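## Task

Find each drive blank marked with a green sticker and press it inward until it bottoms out and clicks into its latch, leaving every other blank untouched. The rack is loose on the table: tilting it beyond a slight amount counts as failure, and it must finish in its original spot.

## Robot and tools

Robot: two arms, left_arm and right_arm, each with a two-finger parallel gripper and a wrist camera. A camera stand is fixed behind them. Cameras: cam_head_left and cam_head_right (fixed, on one bar) and cam_left_wrist and cam_right_wrist, all 672x504.

Frames. Scene frame: origin at table-top height midway between the arms, +z up, +x out over the table, left_arm toward +y. Base positions: left_arm (-0.038, +0.313, +0.010) m, right_arm (-0.033, -0.261, +0.034) m, both nearly unrotated. Each arm reports end_effector_position (metres) and end_effector_quat_wxyz in its own base frame. That point sits between the finger pads, roughly 1 cm behind the tips. Fingers point along the gripper's +z; they open and close along its y. Reported poses may be off by a few centimetres, more when the arm reaches far.

Command row (used by execute_actions and move): always 14 numbers, one flat list covering both arms even if only one moves: dx, dy, dz, rx, ry, rz, opening for left_arm, then the same seven for right_arm. The first six of each arm are an offset, not a pose: measured from that arm's Hand target at the start of the action or move, along the Hand target's own axes. Scale: 1.0 equals 0.6 m for dx/dy/dz and 180 degrees for rx/ry/rz; each number lies in [-1, 1]. rx, ry, rz form a single rotation vector. Opening is absolute, not an offset: +1 fully open (0.094 m), -1 closed. Sending six zeros re-requests the current Hand target; a 0 for opening is a real half-open command, so resend the current opening to keep a gripper unchanged.

execute_actions(actions, cameras): actions is a list of actions; each action is a table of up to 15 rows, one per 1/30 s step; a short table repeats its final row to fill 15 steps. Every row in one action counts from the same start pose, not from the row before, but each new action starts from the updated Hand target, so repeating an offset keeps moving. An empty actions list returns images from all cameras plus full state.

move(target, speed, blend, opening_speed, grip_force, blocking, cameras): straight-line path toward target, which is one 14-number row or up to 15 rows; all rows count from the Hand targets at the move's start. speed in m/s, 0.002 to 2.9, default 0.25 (rotation limit is twice that in rad/s), one value or one per row. blend in metres rounds corners of a list (0 = stop at each). opening_speed: rate on the -1..+1 scale per second, at least 0.2. grip_force: newtons per pad, 10 to 50, one value or one per arm; it persists. blocking=false returns early while the move continues. Paths last at most 10 s and do not avoid obstacles or the other arm.

wait(seconds 0 to 10): lets time pass while holding commands. stop(): brakes a running move. zoom_image(camera, region [x0, y0, x1, y1] pixels, max 504x504): enlarges part of the newest image of that camera. read_manual(section): licence text only. finished_scene(scene): pass the current scene number; it ends the scene irreversibly and starts the next.

Results: Hand target is the last commanded pose after clipping; the next offsets start from it. The gripper often rests short of it by up to a few cm because of friction and weight; that alone does not mean contact. If it stays short, command the gap as an offset. grip_measured gives finger opening on the command scale (reads up to ~2.5 mm wide when empty). Joint velocities may be omitted when all are at noise level. Joint torques include the arm's own weight, have per-unit offsets and noise, and the first three wrap at ±28 N m. Tool commands lists present gripper commands. The move: line reports the ending: done (within 10 mm and 2 degrees), off_target, moving, held (a check blocked steps or the clearance check halted the path) or fault, plus limits such as paced (pose clipped) or held. Neither done nor off_target tells you about contact.

Control details: each step the commanded orientation is clipped to within 40 degrees of the measured one, so big turns need several steps. An arm blocked by something keeps pushing until commanded elsewhere; to release a push, command a target back behind the gripper's current position. Faster motion and targets set deeper past contact mean harder impacts.

Things to avoid: hitting or shoving the rack hard, tipping it, or dragging it away from its place; pushing any blank that lacks the required sticker colour; knocking anything off the table; letting the two grippers, their housings or wrist cameras touch each other (the clearance check does not guard these), or one gripper closing on the other's fingers; strain on a wrist camera cable; routing a path near an arm's own base (go around it). Long pushing, stretched-out holding or pushing at unreachable poses heats motors: MOTOR HOT appears at 75 °C, an arm folds and stops at 90 °C, and drops at 100 °C. Press blanks with a slow, short approach, then back off.

Each tool is called after "Request:" as a command line: name --argument value for each argument, lists and objects as JSON in quotes; but a table of rows of numbers goes row by row, as --pt "numbers of a row", without its own name.

## Session

Request:
execute_actions --actions '[]'

Scene clock: 0.00 s.
left_arm: end_effector_position=(+0.3036, +0.0464, +0.0662) grip_measured=+1.000 end_effector_quat_wxyz=(+0.228, -0.178, +0.957, -0.008) | right_arm: end_effector_position=(+0.2399, -0.0205, +0.0988) grip_measured=+1.000 end_effector_quat_wxyz=(+0.272, +0.082, +0.958, +0.034)
Joint positions: left_arm=[0.148 1.335 0.754 -0.53 -0.001 -0.219 0.094] | right_arm=[-0.173 0.913 0.611 -0.723 -0.111 0.03 0.094]
Joint velocities: within noise
Joint torques (N m): no reading
Motor temperatures (°C): left_arm=[32 33 37 30 34 31 33] | right_arm=[32 38 39 35 32 31 33]
Heat: left arm: 37 °C; right arm: 39 °C.
Hand target: left_arm +0.3082, +0.0488, +0.0748; +0.241, -0.179, +0.954, -0.007 | right_arm +0.2439, -0.0200, +0.1075; +0.286, +0.079, +0.954, +0.034
Tool commands: left_gripper/opening=+1.0 right_gripper/opening=+1.0

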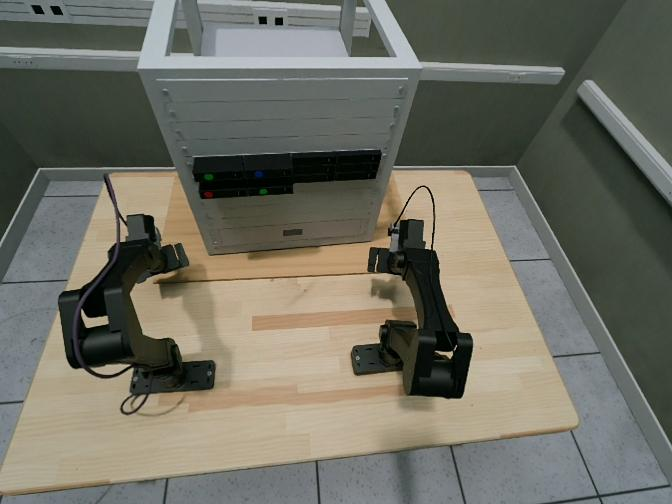

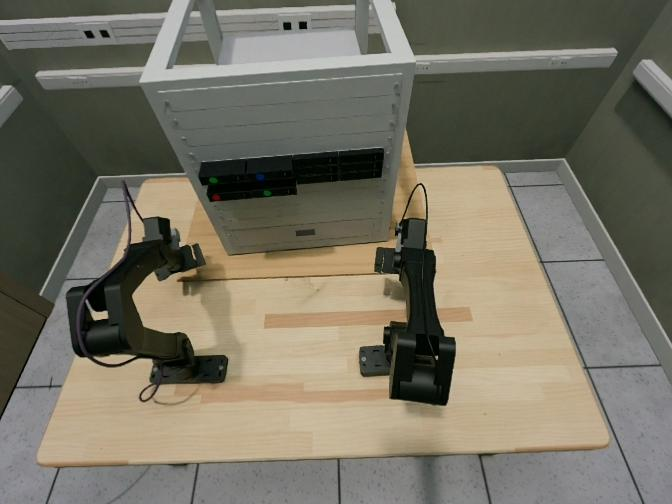

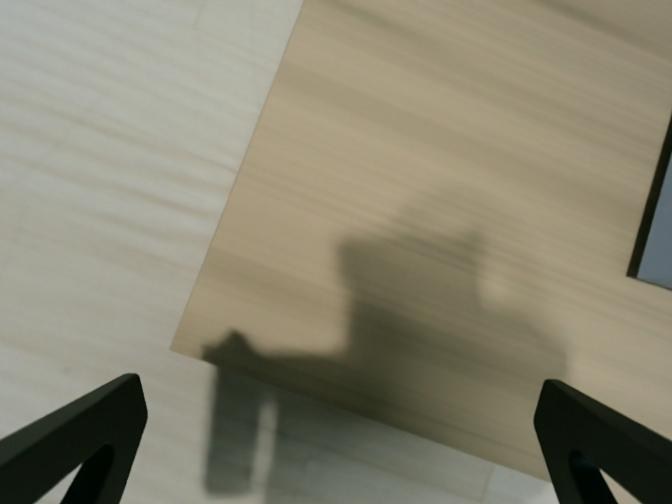

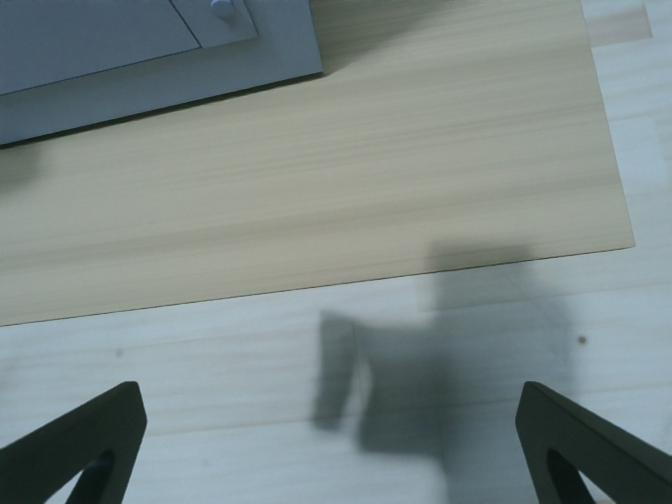

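Request:
zoom_image --camera "cam_head_left" --region '[130, 60, 430, 260]'

Request:
zoom_image --camera "cam_head_right" --region '[190, 140, 400, 220]'

Request:
zoom_image --camera "cam_head_left" --region '[180, 140, 300, 210]'

Scaled by 1.680.

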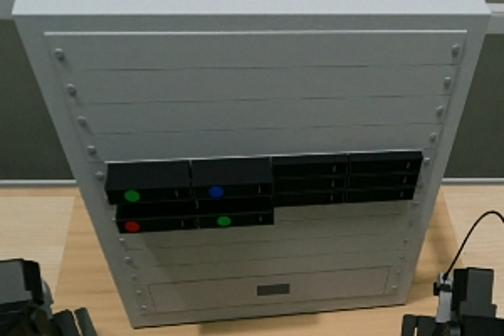

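Scaled by 2.400.

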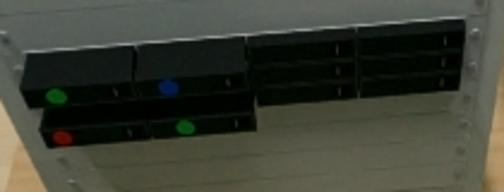

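Scaled by 4.200.

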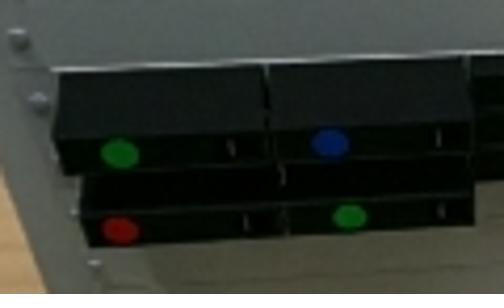

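Request:
zoom_image --camera "cam_head_right" --region '[190, 145, 310, 205]'

Request:
zoom_image --camera "cam_head_right" --region '[280, 135, 400, 195]'

Request:
zoom_image --camera "cam_head_left" --region '[280, 135, 400, 195]'

Scaled by 4.200.

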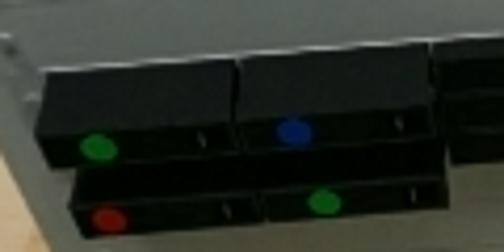

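Scaled by 4.200.

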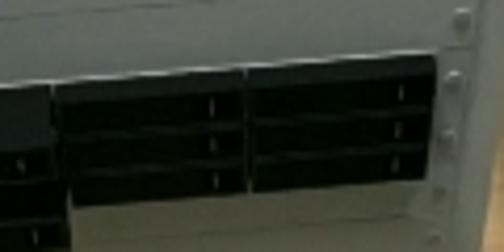

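Scaled by 4.200.

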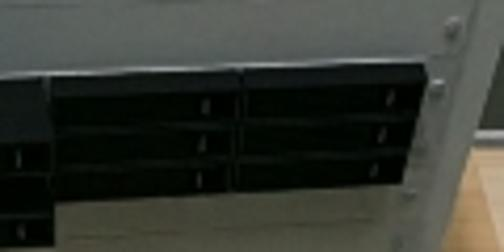

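Request:
move --pt "0.0002 0.003 -0.2428 0.0398 -0.0016 0.1044 -1 0 0 0 0 0 0 1" --pt "0.0767 -0.2045 -0.2590 0.0795 -0.0031 0.2088 -1 0 0 0 0 0 0 1" --blend '[0.03, 0]' --speed 0.2 --cameras '["all"]'

Scene clock: 50.43 s.
left_arm: end_effector_position=(+0.2327, -0.0935, +0.1904) grip_measured=-0.992 end_effector_quat_wxyz=(+0.234, +0.176, +0.955, -0.048) | right_arm: end_effector_position=(+0.2399, -0.0205, +0.0988) grip_measured=+1.000 end_effector_quat_wxyz=(+0.272, +0.082, +0.958, +0.034)
Joint positions: left_arm=[-0.387 1.059 1.074 -1.104 -0.002 -0.022 0] | right_arm=[-0.173 0.913 0.611 -0.723 -0.111 0.03 0.094]
Joint torques (N m): left_arm=[-0.57 -2.13 9.54 1.34 -0.14 -0.16] | right_arm=[0.05 -1.2 8.06 0.85 -0.11 -0.01]
Heat: left arm: 38 °C; right arm: 42 °C.
Hand target: left_arm +0.2403, -0.0933, +0.2033; +0.255, +0.167, +0.951, -0.045 | right_arm +0.2439, -0.0200, +0.1075; +0.286, +0.079, +0.954, +0.034
Off the commanded pose: left_arm 0.015 m, 3 deg | right_arm 0.010 m, 2 deg.
move: off_target (left_arm)
camera_calibration:
cam_left_wrist: T_world_to_cam=[[-0.35562, -0.934506, 0.0152635, -0.00715063], [-0.933871, 0.354625, -0.04611, 0.297802], [0.0376772, -0.0306518, -0.99882, 0.266497], [0, 0, 0, 1]] pos_world=[0.265525, -0.104122, 0.280023]

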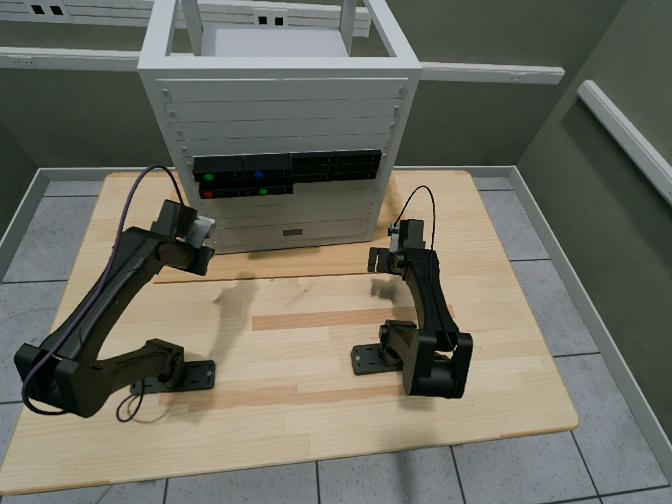

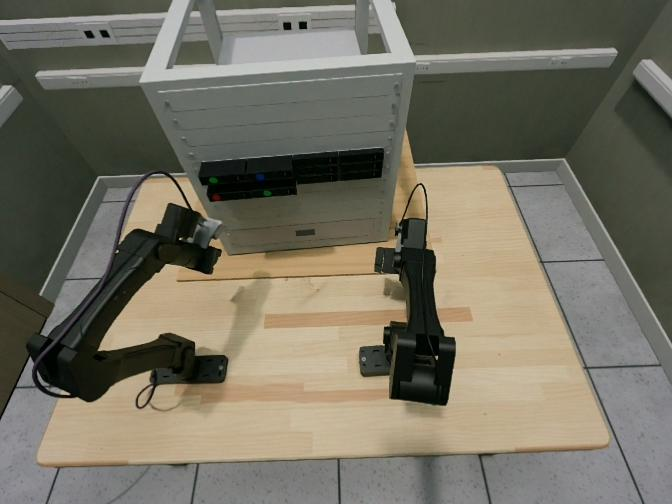

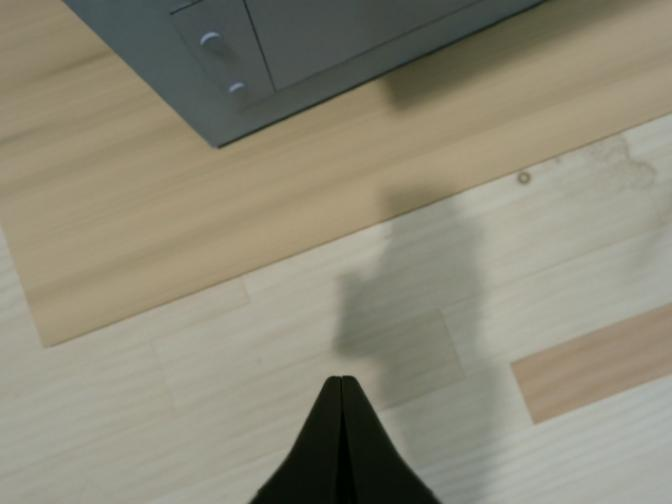

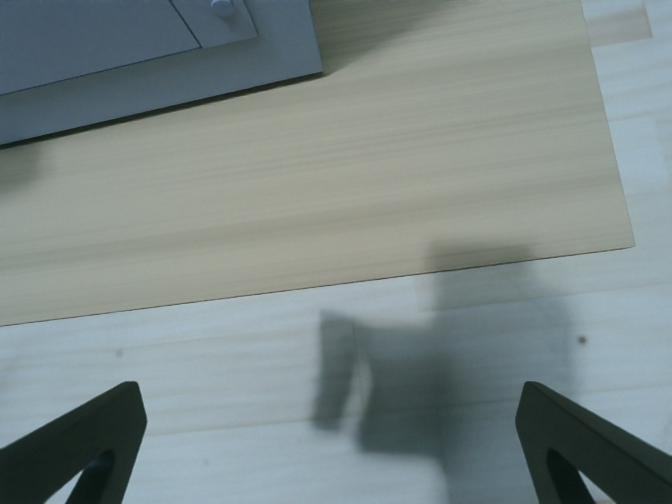

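Request:
move --target '[-0.2103, -0.0777, -0.2378, 0, -0.3333, 0, -1, 0,0,0,0,0,0,1]' --speed 0.2 --cameras '["cam_head_left", "cam_head_right", "cam_left_wrist"]'

Scene clock: 57.50 s.
left_arm: end_effector_position=(+0.2592, -0.1543, +0.3777) grip_measured=-0.992 end_effector_quat_wxyz=(+0.678, +0.137, +0.712, -0.122) | right_arm: end_effector_position=(+0.2399, -0.0205, +0.0988) grip_measured=+1.000 end_effector_quat_wxyz=(+0.272, +0.082, +0.958, +0.034)
Joint positions: left_arm=[-0.785 0.734 0.881 -0.202 -0.416 -0.011 0] | right_arm=[-0.173 0.913 0.611 -0.723 -0.111 0.03 0.094]
Joint torques (N m): left_arm=[-0.18 -0.46 6.74 2.51 -0.18 0.14] | right_arm=[0.14 -1.2 8.09 0.86 -0.1 0.01]
Heat: left arm: 38 °C; right arm: 42 °C.
Hand target: left_arm +0.2601, -0.1501, +0.3899; +0.696, +0.123, +0.696, -0.122 | right_arm +0.2439, -0.0200, +0.1075; +0.286, +0.079, +0.954, +0.034
Off the commanded pose: left_arm 0.013 m, 3 deg | right_arm 0.010 m, 2 deg.
move: off_target (left_arm)
camera_calibration:
cam_left_wrist: T_world_to_cam=[[-0.363659, -0.93152, -0.00465464, -0.0473054], [-0.433689, 0.173727, -0.884157, 0.511679], [0.824419, -0.319513, -0.467167, 0.0014341], [0, 0, 0, 1]] pos_world=[0.203524, -0.1325, 0.452854]
Images, in order (width x height): cam_head_left 672x504, cam_head_right 672x504, cam_left_wrist 672x504.

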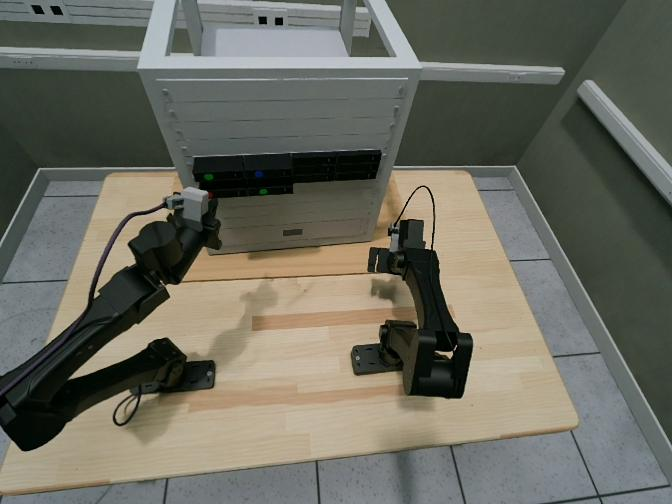

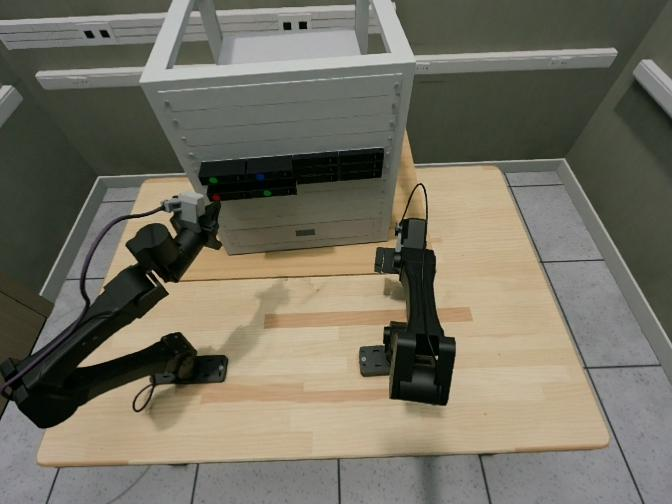

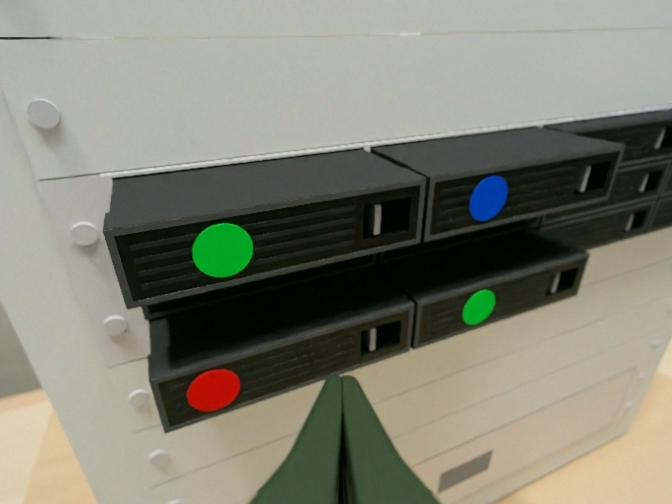

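Request:
zoom_image --camera "cam_left_wrist" --region '[90, 110, 460, 440]'

Scaled by 1.362.

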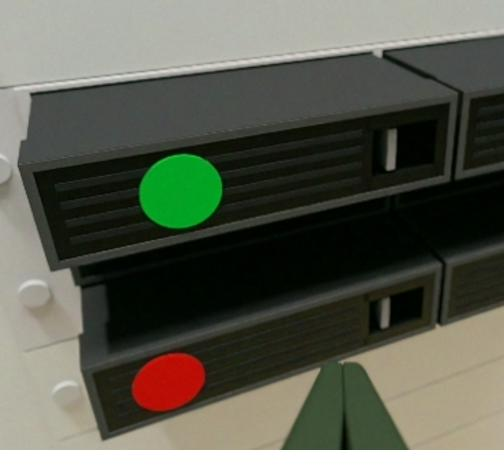

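Request:
move --target '[-0.0317, 0.0101, 0.0495, 0, -0.0167, 0, -1, 0,0,0,0,0,0,1]' --speed 0.1 --cameras '["cam_left_wrist"]'

Scene clock: 68.60 s.
left_arm: end_effector_position=(+0.2915, -0.1530, +0.3820) grip_measured=-0.992 end_effector_quat_wxyz=(+0.690, +0.124, +0.704, -0.110) | right_arm: end_effector_position=(+0.2399, -0.0205, +0.0988) grip_measured=+1.000 end_effector_quat_wxyz=(+0.272, +0.082, +0.958, +0.034)
Joint positions: left_arm=[-0.667 0.831 0.89 -0.084 -0.333 0.008 0] | right_arm=[-0.173 0.913 0.611 -0.723 -0.111 0.03 0.094]
Joint torques (N m): left_arm=[0.34 -0.47 9.78 2.55 0.16 0.11] | right_arm=[0.06 -1.2 8.17 0.85 -0.09 -0.02]
Motor temperatures (°C): left_arm=[31 33 38 37 34 31 33] | right_arm=[32 37 42 37 31 31 33]
Heat: left arm: 38 °C; right arm: 42 °C.
Hand target: left_arm +0.2900, -0.1545, +0.4090; +0.714, +0.119, +0.678, -0.126 | right_arm +0.2439, -0.0200, +0.1075; +0.286, +0.079, +0.954, +0.034
Off the commanded pose: left_arm 0.027 m, 5 deg | right_arm 0.010 m, 2 deg.
move: off_target (left_arm)
camera_calibration:
cam_left_wrist: T_world_to_cam=[[-0.331632, -0.94336, -0.00963579, -0.04354], [-0.415177, 0.155109, -0.89642, 0.525683], [0.847142, -0.293281, -0.4431, -0.0345434], [0, 0, 0, 1]] pos_world=[0.233075, -0.132743, 0.455507]
Images, in order (width x height): cam_left_wrist 672x504.

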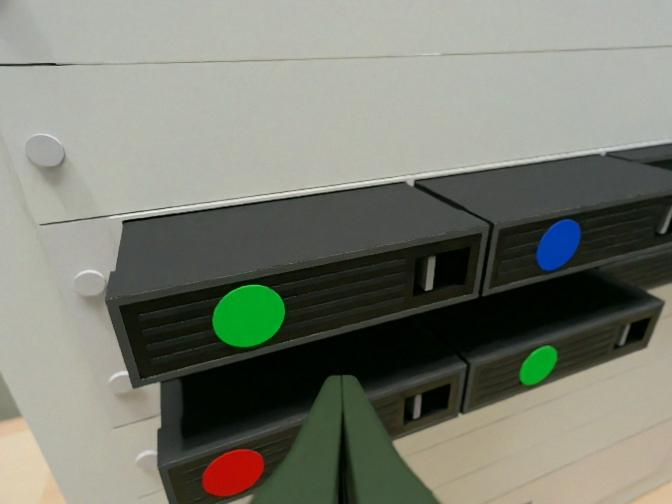

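Request:
move --target '[-0.0239, -0.0069, 0.0215, 0, 0, 0, -1, 0,0,0,0,0,0,1]' --speed 0.1 --cameras '["cam_left_wrist"]'

Scene clock: 75.10 s.
left_arm: end_effector_position=(+0.3020, -0.1620, +0.3995) grip_measured=-0.992 end_effector_quat_wxyz=(+0.693, +0.123, +0.701, -0.113) | right_arm: end_effector_position=(+0.2399, -0.0205, +0.0988) grip_measured=+1.000 end_effector_quat_wxyz=(+0.272, +0.082, +0.958, +0.034)
Joint positions: left_arm=[-0.668 0.903 0.973 -0.084 -0.333 0.008 0] | right_arm=[-0.173 0.913 0.611 -0.723 -0.111 0.03 0.094]
Joint torques (N m): left_arm=[0.42 -1.05 9.76 2.37 0.19 0.1] | right_arm=[0.12 -1.17 8.13 0.85 -0.07 -0.01]
Heat: left arm: 39 °C; right arm: 42 °C.
Hand target: left_arm +0.3001, -0.1625, +0.4240; +0.714, +0.119, +0.678, -0.126 | right_arm +0.2439, -0.0200, +0.1075; +0.286, +0.079, +0.954, +0.034
Off the commanded pose: left_arm 0.025 m, 4 deg | right_arm 0.010 m, 2 deg.
move: off_target (left_arm)
camera_calibration:
cam_left_wrist: T_world_to_cam=[[-0.332994, -0.942909, -0.00621513, -0.0492105], [-0.407338, 0.149792, -0.90091, 0.545774], [0.850406, -0.297466, -0.433962, -0.0436839], [0, 0, 0, 1]] pos_world=[0.243077, -0.141148, 0.47243]
Images, in order (width x height): cam_left_wrist 672x504.

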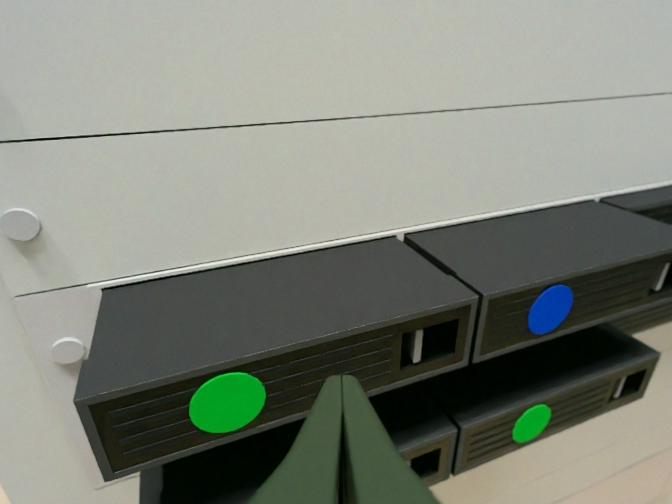

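Request:
move --target '[0.01155, 0.01368, 0.02975, 0, 0, 0, -1, 0,0,0,0,0,0,1]' --speed 0.04 --cameras '["cam_left_wrist"]'

Scene clock: 84.03 s.
left_arm: end_effector_position=(+0.3204, -0.1603, +0.3938) grip_measured=-0.992 end_effector_quat_wxyz=(+0.691, +0.124, +0.703, -0.113) | right_arm: end_effector_position=(+0.2399, -0.0205, +0.0988) grip_measured=+1.000 end_effector_quat_wxyz=(+0.272, +0.082, +0.958, +0.034)
Joint positions: left_arm=[-0.596 0.952 0.973 -0.042 -0.259 0.008 0] | right_arm=[-0.173 0.913 0.611 -0.723 -0.111 0.03 0.094]
Joint torques (N m): left_arm=[0.31 -1.7 9.36 2.57 0.18 0.08] | right_arm=[0.05 -1.14 8.13 0.84 -0.1 0]
Heat: left arm: 39 °C; right arm: 42 °C.
Hand target: left_arm +0.3199, -0.1610, +0.4180; +0.714, +0.119, +0.678, -0.126 | right_arm +0.2439, -0.0200, +0.1075; +0.286, +0.079, +0.954, +0.034
Off the commanded pose: left_arm 0.024 m, 4 deg | right_arm 0.010 m, 2 deg.
move: off_target (left_arm)
camera_calibration:
cam_left_wrist: T_world_to_cam=[[-0.334492, -0.942374, -0.00681798, -0.0407289], [-0.412427, 0.152887, -0.89807, 0.548841], [0.84736, -0.297586, -0.4398, -0.0579907], [0, 0, 0, 1]] pos_world=[0.261873, -0.13955, 0.467116]
Images, in order (width x height): cam_left_wrist 672x504.

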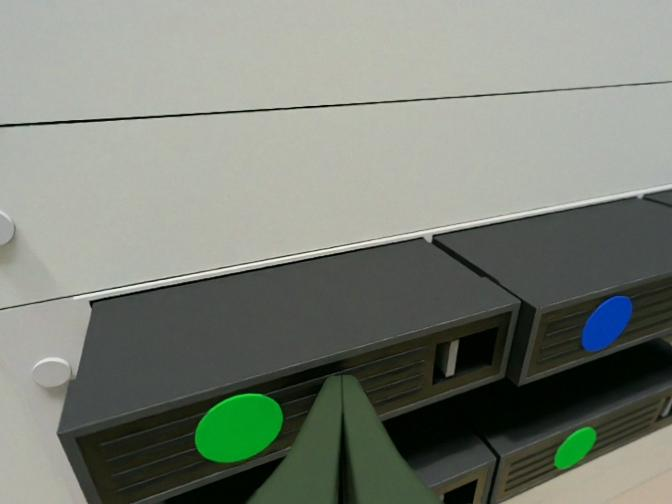

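Request:
move --target '[0.00118, 0.01031, 0.02275, 0, 0, 0, -1, 0,0,0,0,0,0,1]' --speed 0.04 --cameras '["cam_left_wrist"]'

Scene clock: 86.67 s.
left_arm: end_effector_position=(+0.3350, -0.1594, +0.3897) grip_measured=-0.992 end_effector_quat_wxyz=(+0.688, +0.126, +0.706, -0.113) | right_arm: end_effector_position=(+0.2399, -0.0205, +0.0988) grip_measured=+1.000 end_effector_quat_wxyz=(+0.272, +0.082, +0.958, +0.034)
Joint positions: left_arm=[-0.548 0.996 0.982 -0.015 -0.21 0.008 0] | right_arm=[-0.173 0.913 0.611 -0.723 -0.111 0.03 0.094]
Joint torques (N m): left_arm=[0.36 -2.1 10.07 2.56 0.17 0.03] | right_arm=[0.12 -1.21 8.14 0.84 -0.11 0]
Heat: left arm: 39 °C; right arm: 42 °C.
Hand target: left_arm +0.3349, -0.1599, +0.4180; +0.714, +0.119, +0.678, -0.126 | right_arm +0.2439, -0.0200, +0.1075; +0.286, +0.079, +0.954, +0.034
Off the commanded pose: left_arm 0.028 m, 5 deg | right_arm 0.010 m, 2 deg.
move: off_target (left_arm)
camera_calibration:
cam_left_wrist: T_world_to_cam=[[-0.336089, -0.941801, -0.00746316, -0.0341916], [-0.418945, 0.156591, -0.894407, 0.552376], [0.843522, -0.297474, -0.447191, -0.0677449], [0, 0, 0, 1]] pos_world=[0.277068, -0.138851, 0.463499]
Images, in order (width x height): cam_left_wrist 672x504.

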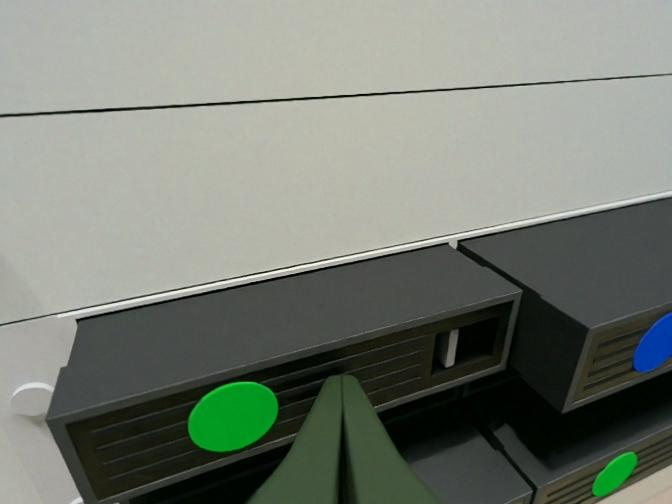

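Request:
move --target '[-0.0088, 0.01031, 0.02327, 0, 0, 0, -1, 0,0,0,0,0,0,1]' --speed 0.04 --cameras '["cam_left_wrist"]'

Scene clock: 89.03 s.
left_arm: end_effector_position=(+0.3491, -0.1591, +0.3962) grip_measured=-0.992 end_effector_quat_wxyz=(+0.688, +0.126, +0.706, -0.114) | right_arm: end_effector_position=(+0.2399, -0.0205, +0.0988) grip_measured=+1.000 end_effector_quat_wxyz=(+0.272, +0.082, +0.958, +0.034)
Joint positions: left_arm=[-0.509 1.048 1.031 -0.011 -0.167 0.008 0] | right_arm=[-0.173 0.913 0.611 -0.723 -0.111 0.03 0.094]
Joint torques (N m): left_arm=[0.43 -2.67 10.13 2.62 0.19 0.02] | right_arm=[0.08 -1.25 8.16 0.84 -0.11 -0.02]
Heat: left arm: 39 °C; right arm: 42 °C.
Hand target: left_arm +0.3498, -0.1587, +0.4240; +0.714, +0.119, +0.678, -0.126 | right_arm +0.2439, -0.0200, +0.1075; +0.286, +0.079, +0.954, +0.034
Off the commanded pose: left_arm 0.028 m, 5 deg | right_arm 0.010 m, 2 deg.
move: off_target (left_arm)
camera_calibration:
cam_left_wrist: T_world_to_cam=[[-0.33875, -0.940856, -0.006199, -0.0285004], [-0.41841, 0.156541, -0.894666, 0.564005], [0.842722, -0.300475, -0.446692, -0.0770522], [0, 0, 0, 1]] pos_world=[0.291264, -0.138257, 0.470001]
Images, in order (width x height): cam_left_wrist 672x504.

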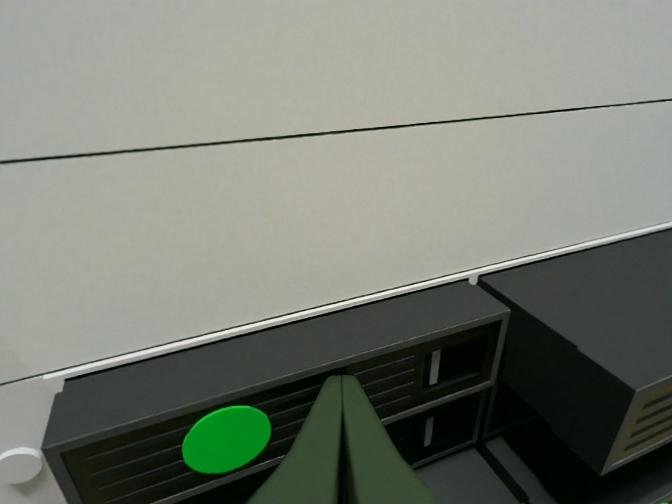

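Request:
move --target '[0.0004, 0.00344, 0.00758, 0, 0, 0, -1, 0,0,0,0,0,0,1]' --speed 0.04 --cameras '["cam_left_wrist"]'

Scene clock: 91.50 s.
left_arm: end_effector_position=(+0.3522, -0.1595, +0.3964) grip_measured=-0.992 end_effector_quat_wxyz=(+0.687, +0.128, +0.705, -0.116) | right_arm: end_effector_position=(+0.2399, -0.0205, +0.0988) grip_measured=+1.000 end_effector_quat_wxyz=(+0.272, +0.082, +0.958, +0.034)
Joint positions: left_arm=[-0.498 1.059 1.037 -0.007 -0.15 0.008 0] | right_arm=[-0.173 0.913 0.611 -0.723 -0.111 0.03 0.094]
Joint torques (N m): left_arm=[0.58 -2.39 10.19 2.62 0.16 0.03] | right_arm=[0.09 -1.18 8.12 0.85 -0.07 -0.01]
Heat: left arm: 39 °C; right arm: 42 °C.
Hand target: left_arm +0.3548, -0.1583, +0.4240; +0.714, +0.119, +0.678, -0.126 | right_arm +0.2439, -0.0200, +0.1075; +0.286, +0.079, +0.954, +0.034
Off the commanded pose: left_arm 0.028 m, 5 deg | right_arm 0.010 m, 2 deg.
move: off_target (left_arm)
camera_calibration:
cam_left_wrist: T_world_to_cam=[[-0.344402, -0.938804, -0.00575714, -0.0256874], [-0.418031, 0.158841, -0.894438, 0.565619], [0.840617, -0.30564, -0.447154, -0.079534], [0, 0, 0, 1]] pos_world=[0.294457, -0.138268, 0.4702]
Images, in order (width x height): cam_left_wrist 672x504.

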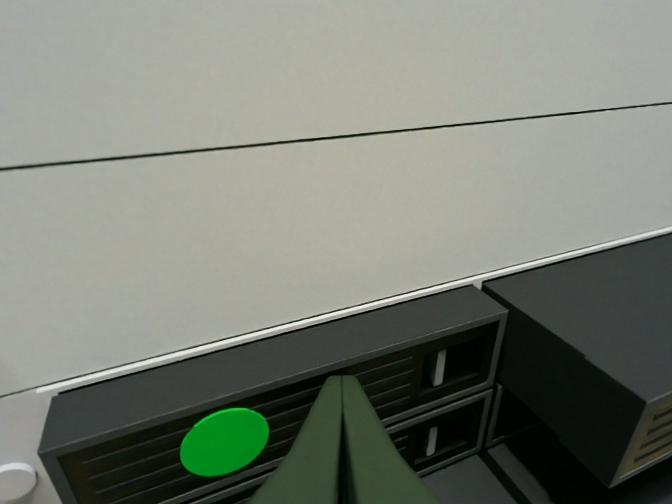

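Request:
zoom_image --camera "cam_left_wrist" --region '[340, 270, 560, 504]'

Scaled by 2.154.

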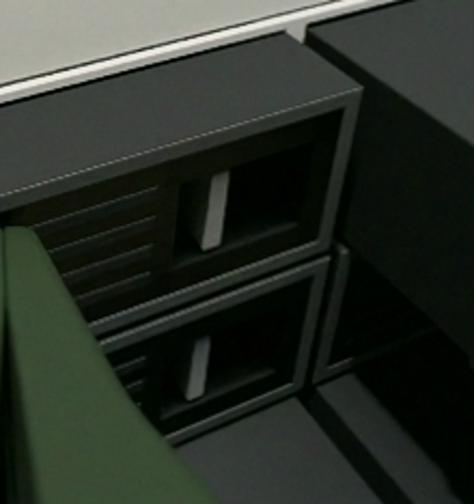

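Request:
move --target '[0.0004, 0.00344, 0.00758, 0, 0, 0, -1, 0,0,0,0,0,0,1]' --speed 0.04 --cameras '["cam_left_wrist", "cam_head_left"]'

Request:
zoom_image --camera "cam_left_wrist" --region '[340, 270, 560, 504]'

Scene clock: 95.27 s.
left_arm: end_effector_position=(+0.3529, -0.1619, +0.3979) grip_measured=-0.992 end_effector_quat_wxyz=(+0.687, +0.134, +0.704, -0.123) | right_arm: end_effector_position=(+0.2399, -0.0205, +0.0988) grip_measured=+1.000 end_effector_quat_wxyz=(+0.272, +0.082, +0.958, +0.034)
Joint positions: left_arm=[-0.49 1.065 1.045 -0.007 -0.124 0.008 0] | right_arm=[-0.173 0.913 0.611 -0.723 -0.111 0.03 0.094]
Joint torques (N m): left_arm=[0.91 -1.37 9.99 2.72 -0.03 0.07] | right_arm=[-0.01 -1.25 8.14 0.83 -0.09 -0.02]
Heat: left arm: 40 °C; right arm: 42 °C.
Hand target: left_arm +0.3598, -0.1579, +0.4240; +0.714, +0.119, +0.678, -0.126 | right_arm +0.2439, -0.0200, +0.1075; +0.286, +0.079, +0.954, +0.034
Off the commanded pose: left_arm 0.027 m, 5 deg | right_arm 0.010 m, 2 deg.
move: off_target (left_arm)
camera_calibration:
cam_left_wrist: T_world_to_cam=[[-0.36221, -0.932084, -0.00484368, -0.0206963], [-0.414013, 0.165538, -0.895092, 0.567666], [0.835103, -0.322206, -0.445854, -0.0814396], [0, 0, 0, 1]] pos_world=[0.295535, -0.139501, 0.471703]
Images, in order (width x height): cam_head_left 672x504, cam_left_wrist 672x504.

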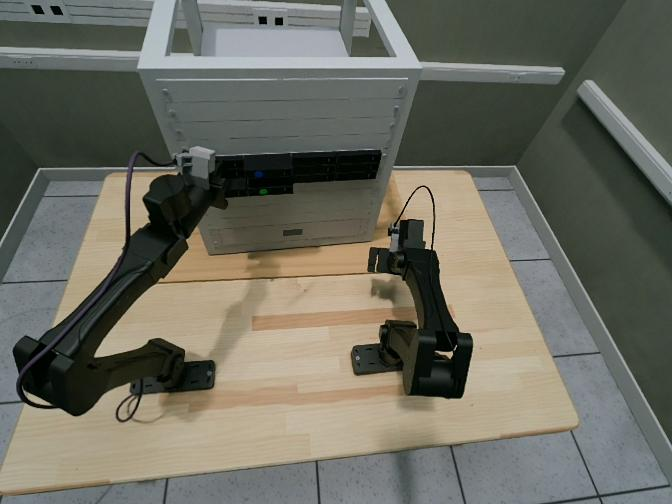

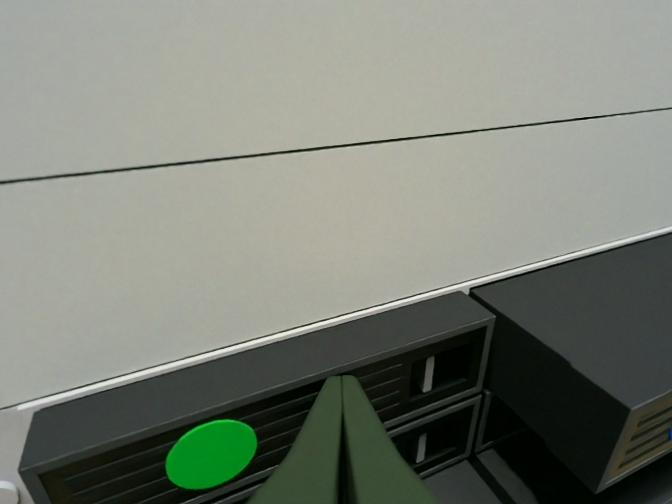

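Scaled by 2.154.

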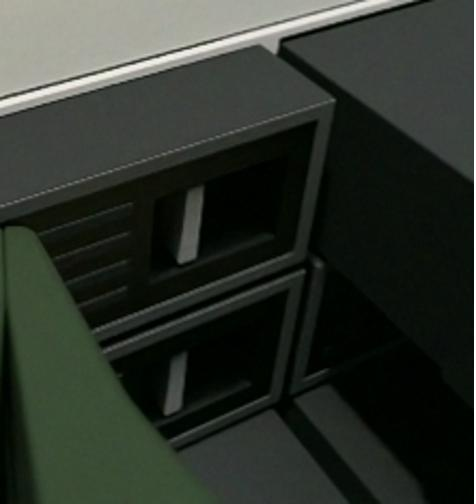

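Request:
move --target '[0.0004, 0.00344, 0.00758, 0, 0, 0, -1, 0,0,0,0,0,0,1]' --speed 0.04 --cameras '["cam_left_wrist"]'

Request:
zoom_image --camera "cam_left_wrist" --region '[340, 270, 560, 504]'

Scene clock: 98.43 s.
left_arm: end_effector_position=(+0.3533, -0.1641, +0.3993) grip_measured=-0.992 end_effector_quat_wxyz=(+0.686, +0.141, +0.702, -0.130) | right_arm: end_effector_position=(+0.2399, -0.0205, +0.0988) grip_measured=+1.000 end_effector_quat_wxyz=(+0.272, +0.082, +0.958, +0.034)
Joint positions: left_arm=[-0.482 1.07 1.051 -0.007 -0.097 0.008 0] | right_arm=[-0.173 0.913 0.611 -0.723 -0.111 0.03 0.094]
Joint torques (N m): left_arm=[1.25 -0.59 10.32 2.84 -0.17 -0.01] | right_arm=[0.03 -1.21 8.08 0.85 -0.1 0]
Heat: left arm: 40 °C; right arm: 42 °C.
Hand target: left_arm +0.3648, -0.1576, +0.4240; +0.714, +0.119, +0.678, -0.126 | right_arm +0.2439, -0.0200, +0.1075; +0.286, +0.079, +0.954, +0.034
Off the commanded pose: left_arm 0.028 m, 5 deg | right_arm 0.010 m, 2 deg.
move: off_target (left_arm)
camera_calibration:
cam_left_wrist: T_world_to_cam=[[-0.379575, -0.925152, -0.00398331, -0.0156589], [-0.40993, 0.172044, -0.895745, 0.569249], [0.829386, -0.338369, -0.444551, -0.0830787], [0, 0, 0, 1]] pos_world=[0.296313, -0.140534, 0.472907]
Images, in order (width x height): cam_left_wrist 672x504.

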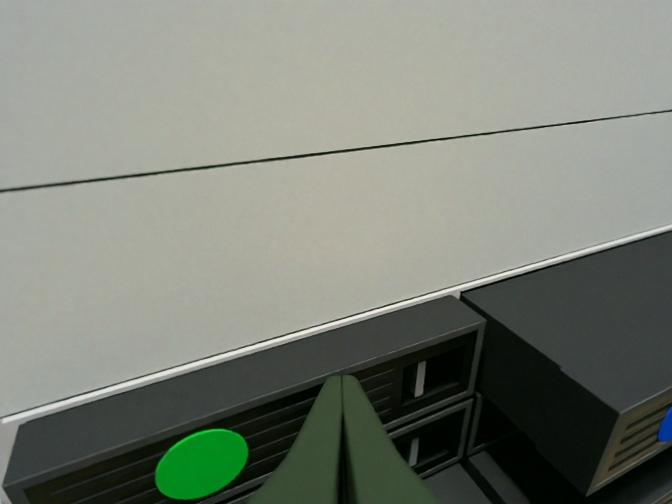

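Scaled by 2.154.

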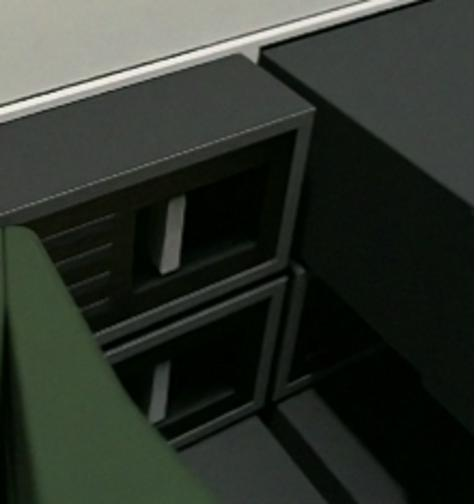

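Request:
move --target '[-0.0028, -0.0206, -0.0455, 0, 0, 0, -1, 0,0,0,0,0,0,1]' --speed 0.06 --cameras '["cam_left_wrist", "cam_head_left"]'

Request:
zoom_image --camera "cam_left_wrist" --region '[340, 270, 560, 504]'

Scene clock: 101.93 s.
left_arm: end_effector_position=(+0.3386, -0.1653, +0.4135) grip_measured=-0.992 end_effector_quat_wxyz=(+0.701, +0.129, +0.690, -0.127) | right_arm: end_effector_position=(+0.2399, -0.0205, +0.0988) grip_measured=+1.000 end_effector_quat_wxyz=(+0.272, +0.082, +0.958, +0.034)
Joint positions: left_arm=[-0.541 1.028 1.05 -0.007 -0.176 0.008 0] | right_arm=[-0.173 0.913 0.611 -0.723 -0.111 0.03 0.094]
Joint torques (N m): left_arm=[-0.18 -4.41 6.87 2.27 -0.17 0.06] | right_arm=[-0.01 -1.11 8.02 0.85 -0.1 -0.02]
Heat: left arm: 39 °C; right arm: 42 °C.
Hand target: left_arm +0.3349, -0.1598, +0.4242; +0.714, +0.119, +0.678, -0.126 | right_arm +0.2439, -0.0200, +0.1075; +0.286, +0.079, +0.954, +0.034
Off the commanded pose: left_arm 0.013 m, 2 deg | right_arm 0.010 m, 2 deg.
move: off_target (left_arm)
camera_calibration:
cam_left_wrist: T_world_to_cam=[[-0.36056, -0.932735, 0.000899737, -0.0319893], [-0.381605, 0.146634, -0.912621, 0.569384], [0.851102, -0.329398, -0.408807, -0.0855413], [0, 0, 0, 1]] pos_world=[0.27855, -0.141506, 0.48469]
Images, in order (width x height): cam_head_left 672x504, cam_left_wrist 672x504.

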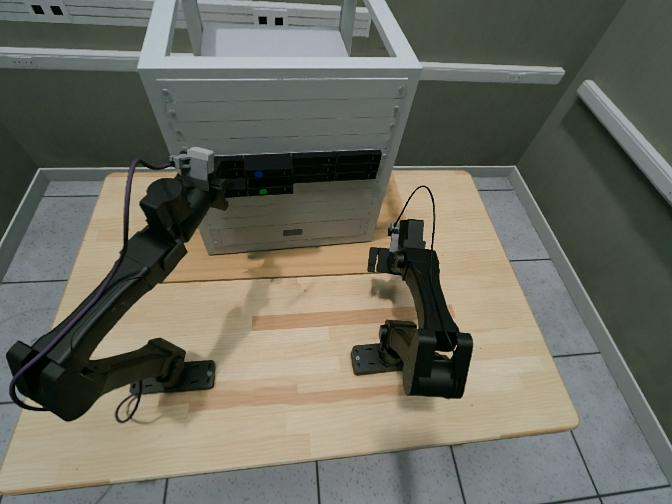

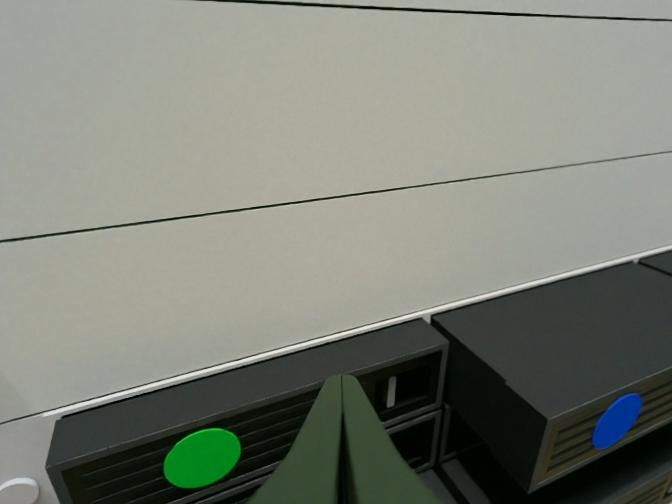

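Scaled by 2.154.

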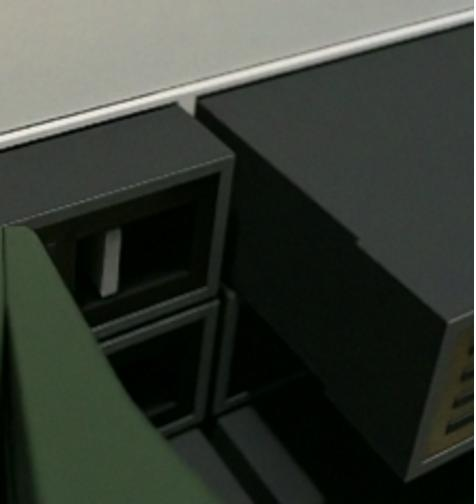

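Request:
move --pt "-0.0036 -0.0311 -0.0684 0 0 0 -1 0 0 0 0 0 0 1" --pt "0.105 -0.195 -0.0056 0 0 0 -1 0 0 0 0 0 0 1" --speed 0.1 --blend '[0.015, 0]' --cameras '["cam_left_wrist", "cam_head_left", "cam_head_right"]'

Scene clock: 110.23 s.
left_arm: end_effector_position=(+0.2941, -0.2718, +0.3527) grip_measured=-0.992 end_effector_quat_wxyz=(+0.703, +0.133, +0.688, -0.122) | right_arm: end_effector_position=(+0.2399, -0.0205, +0.0988) grip_measured=+1.000 end_effector_quat_wxyz=(+0.272, +0.082, +0.958, +0.034)
Joint positions: left_arm=[-1.032 1.185 0.884 0.324 -0.669 0.033 0] | right_arm=[-0.173 0.913 0.611 -0.723 -0.111 0.03 0.094]
Joint torques (N m): left_arm=[-0.16 -4.18 7.34 2.38 -0.13 0.09] | right_arm=[0.09 -1.16 8.2 0.84 -0.08 -0.03]
Heat: left arm: 39 °C; right arm: 42 °C.
Hand target: left_arm +0.2949, -0.2698, +0.3611; +0.714, +0.119, +0.678, -0.125 | right_arm +0.2439, -0.0200, +0.1075; +0.286, +0.079, +0.954, +0.034
Off the commanded pose: left_arm 0.009 m, 2 deg | right_arm 0.010 m, 2 deg.
move: done
camera_calibration:
cam_left_wrist: T_world_to_cam=[[-0.358432, -0.933475, -0.0122591, -0.143562], [-0.374643, 0.155857, -0.913976, 0.513514], [0.855084, -0.323005, -0.405584, -0.108209], [0, 0, 0, 1]] pos_world=[0.233455, -0.248998, 0.423691]
Images, in order (width x height): cam_head_left 672x504, cam_head_right 672x504, cam_left_wrist 672x504.

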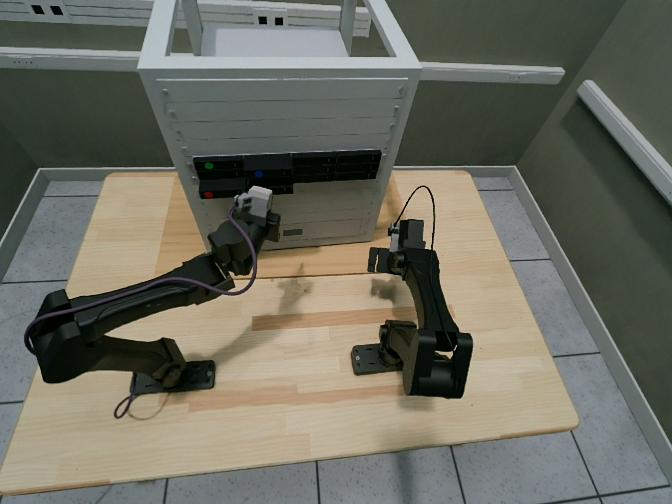

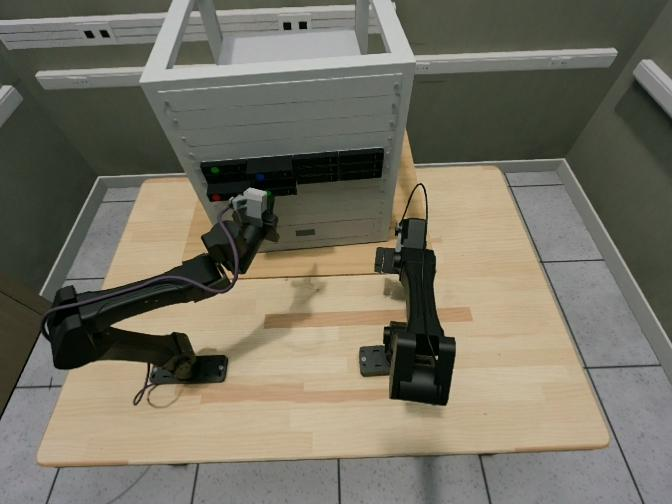

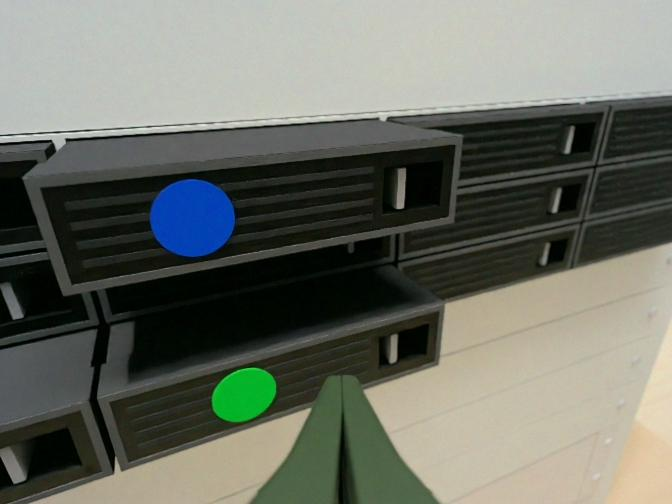

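Request:
move --target '[0.0260, 0.0067, 0.0317, 0, 0, 0, -1, 0,0,0,0,0,0,1]' --speed 0.08 --cameras '["cam_left_wrist"]'

Scene clock: 116.10 s.
left_arm: end_effector_position=(+0.3135, -0.2713, +0.3393) grip_measured=-0.992 end_effector_quat_wxyz=(+0.705, +0.124, +0.689, -0.113) | right_arm: end_effector_position=(+0.2399, -0.0205, +0.0988) grip_measured=+1.000 end_effector_quat_wxyz=(+0.272, +0.082, +0.958, +0.034)
Joint positions: left_arm=[-0.979 1.245 0.867 0.402 -0.642 0.033 0] | right_arm=[-0.173 0.913 0.611 -0.723 -0.111 0.03 0.094]
Joint torques (N m): left_arm=[0.57 -4.52 7.17 2.35 0.25 0.06] | right_arm=[0.09 -1.2 8.06 0.83 -0.08 0]
Heat: left arm: 39 °C; right arm: 42 °C.
Hand target: left_arm +0.3149, -0.2727, +0.3466; +0.714, +0.119, +0.678, -0.126 | right_arm +0.2439, -0.0200, +0.1075; +0.286, +0.079, +0.954, +0.034
Off the commanded pose: left_arm 0.007 m, 2 deg | right_arm 0.010 m, 2 deg.
move: done
camera_calibration:
cam_left_wrist: T_world_to_cam=[[-0.33456, -0.942296, -0.0121421, -0.146241], [-0.377489, 0.14581, -0.914462, 0.50671], [0.863465, -0.301359, -0.404489, -0.127317], [0, 0, 0, 1]] pos_world=[0.252285, -0.250053, 0.410094]
Images, in order (width x height): cam_left_wrist 672x504.

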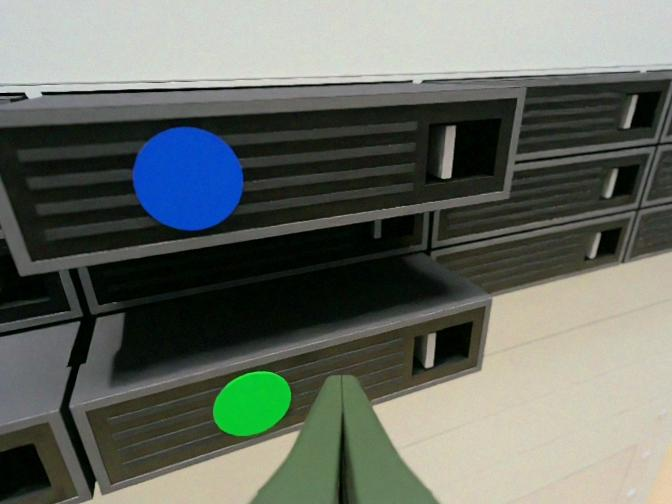

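Request:
move --target '[0.0024, 0.0206, 0.0454, 0, 0, 0, -1, 0,0,0,0,0,0,1]' --speed 0.04 --cameras '["cam_left_wrist"]'

Scene clock: 120.47 s.
left_arm: end_effector_position=(+0.3411, -0.2678, +0.3238) grip_measured=-0.992 end_effector_quat_wxyz=(+0.696, +0.133, +0.698, -0.105) | right_arm: end_effector_position=(+0.2399, -0.0205, +0.0988) grip_measured=+1.000 end_effector_quat_wxyz=(+0.272, +0.082, +0.958, +0.034)
Joint positions: left_arm=[-0.886 1.306 0.878 0.417 -0.547 0.033 0] | right_arm=[-0.173 0.913 0.611 -0.723 -0.111 0.03 0.094]
Joint torques (N m): left_arm=[0.25 -4.85 10.15 2.43 0.26 -0.02] | right_arm=[0.12 -1.07 8.13 0.85 -0.09 0]
Heat: left arm: 39 °C; right arm: 42 °C.
Hand target: left_arm +0.3448, -0.2705, +0.3465; +0.714, +0.119, +0.678, -0.126 | right_arm +0.2439, -0.0200, +0.1075; +0.286, +0.079, +0.954, +0.034
Off the commanded pose: left_arm 0.023 m, 4 deg | right_arm 0.010 m, 2 deg.
move: off_target (left_arm)
camera_calibration:
cam_left_wrist: T_world_to_cam=[[-0.336643, -0.941085, -0.0320996, -0.1263], [-0.39565, 0.172301, -0.902094, 0.51169], [0.854478, -0.290984, -0.430344, -0.14201], [0, 0, 0, 1]] pos_world=[0.281276, -0.248347, 0.396425]
Images, in order (width x height): cam_left_wrist 672x504.

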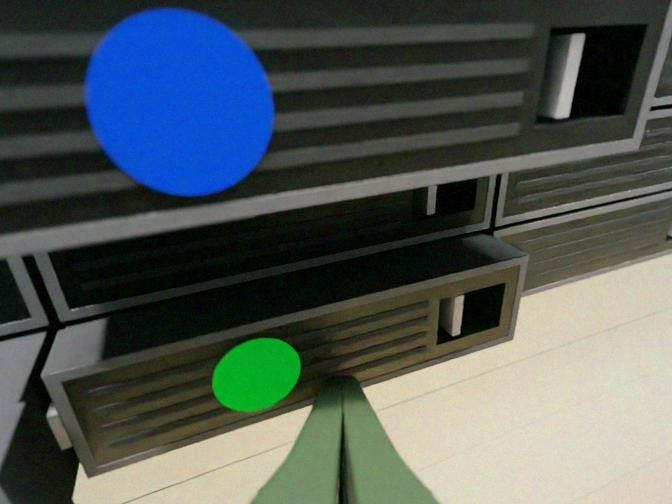

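Request:
move --target '[-0.0358, -0.0057, -0.0138, 0, 0, 0, -1, 0,0,0,0,0,0,1]' --speed 0.06 --cameras '["cam_left_wrist"]'

Scene clock: 123.33 s.
left_arm: end_effector_position=(+0.3370, -0.2762, +0.3519) grip_measured=-0.992 end_effector_quat_wxyz=(+0.710, +0.127, +0.681, -0.125) | right_arm: end_effector_position=(+0.2399, -0.0205, +0.0988) grip_measured=+1.000 end_effector_quat_wxyz=(+0.272, +0.082, +0.958, +0.034)
Joint positions: left_arm=[-0.906 1.306 0.939 0.413 -0.547 0.033 0] | right_arm=[-0.173 0.913 0.611 -0.723 -0.111 0.03 0.094]
Joint torques (N m): left_arm=[-0.21 -7.94 10.21 1.45 -0.06 -0.03] | right_arm=[0.06 -1.2 8.1 0.86 -0.1 0]
Heat: left arm: 39 °C; right arm: 42 °C.
Hand target: left_arm +0.3348, -0.2705, +0.3676; +0.714, +0.119, +0.678, -0.126 | right_arm +0.2439, -0.0200, +0.1075; +0.286, +0.079, +0.954, +0.034
Off the commanded pose: left_arm 0.017 m, 1 deg | right_arm 0.010 m, 2 deg.
move: off_target (left_arm)
camera_calibration:
cam_left_wrist: T_world_to_cam=[[-0.354785, -0.934944, -0.00253978, -0.137375], [-0.359886, 0.139073, -0.922573, 0.522953], [0.862908, -0.326401, -0.385814, -0.157259], [0, 0, 0, 1]] pos_world=[0.275164, -0.252496, 0.421441]
Images, in order (width x height): cam_left_wrist 672x504.

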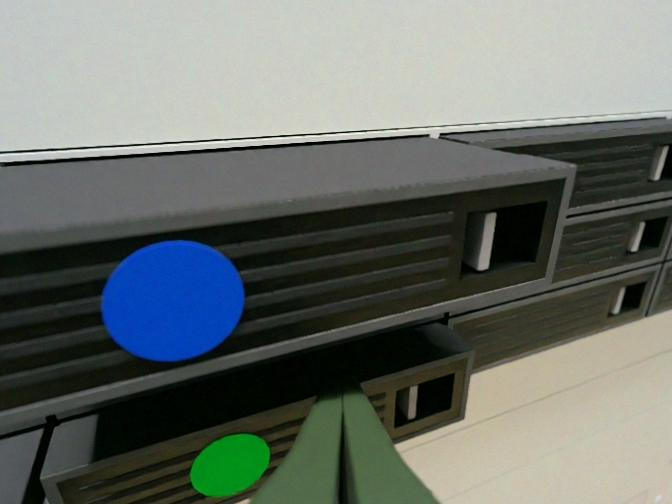

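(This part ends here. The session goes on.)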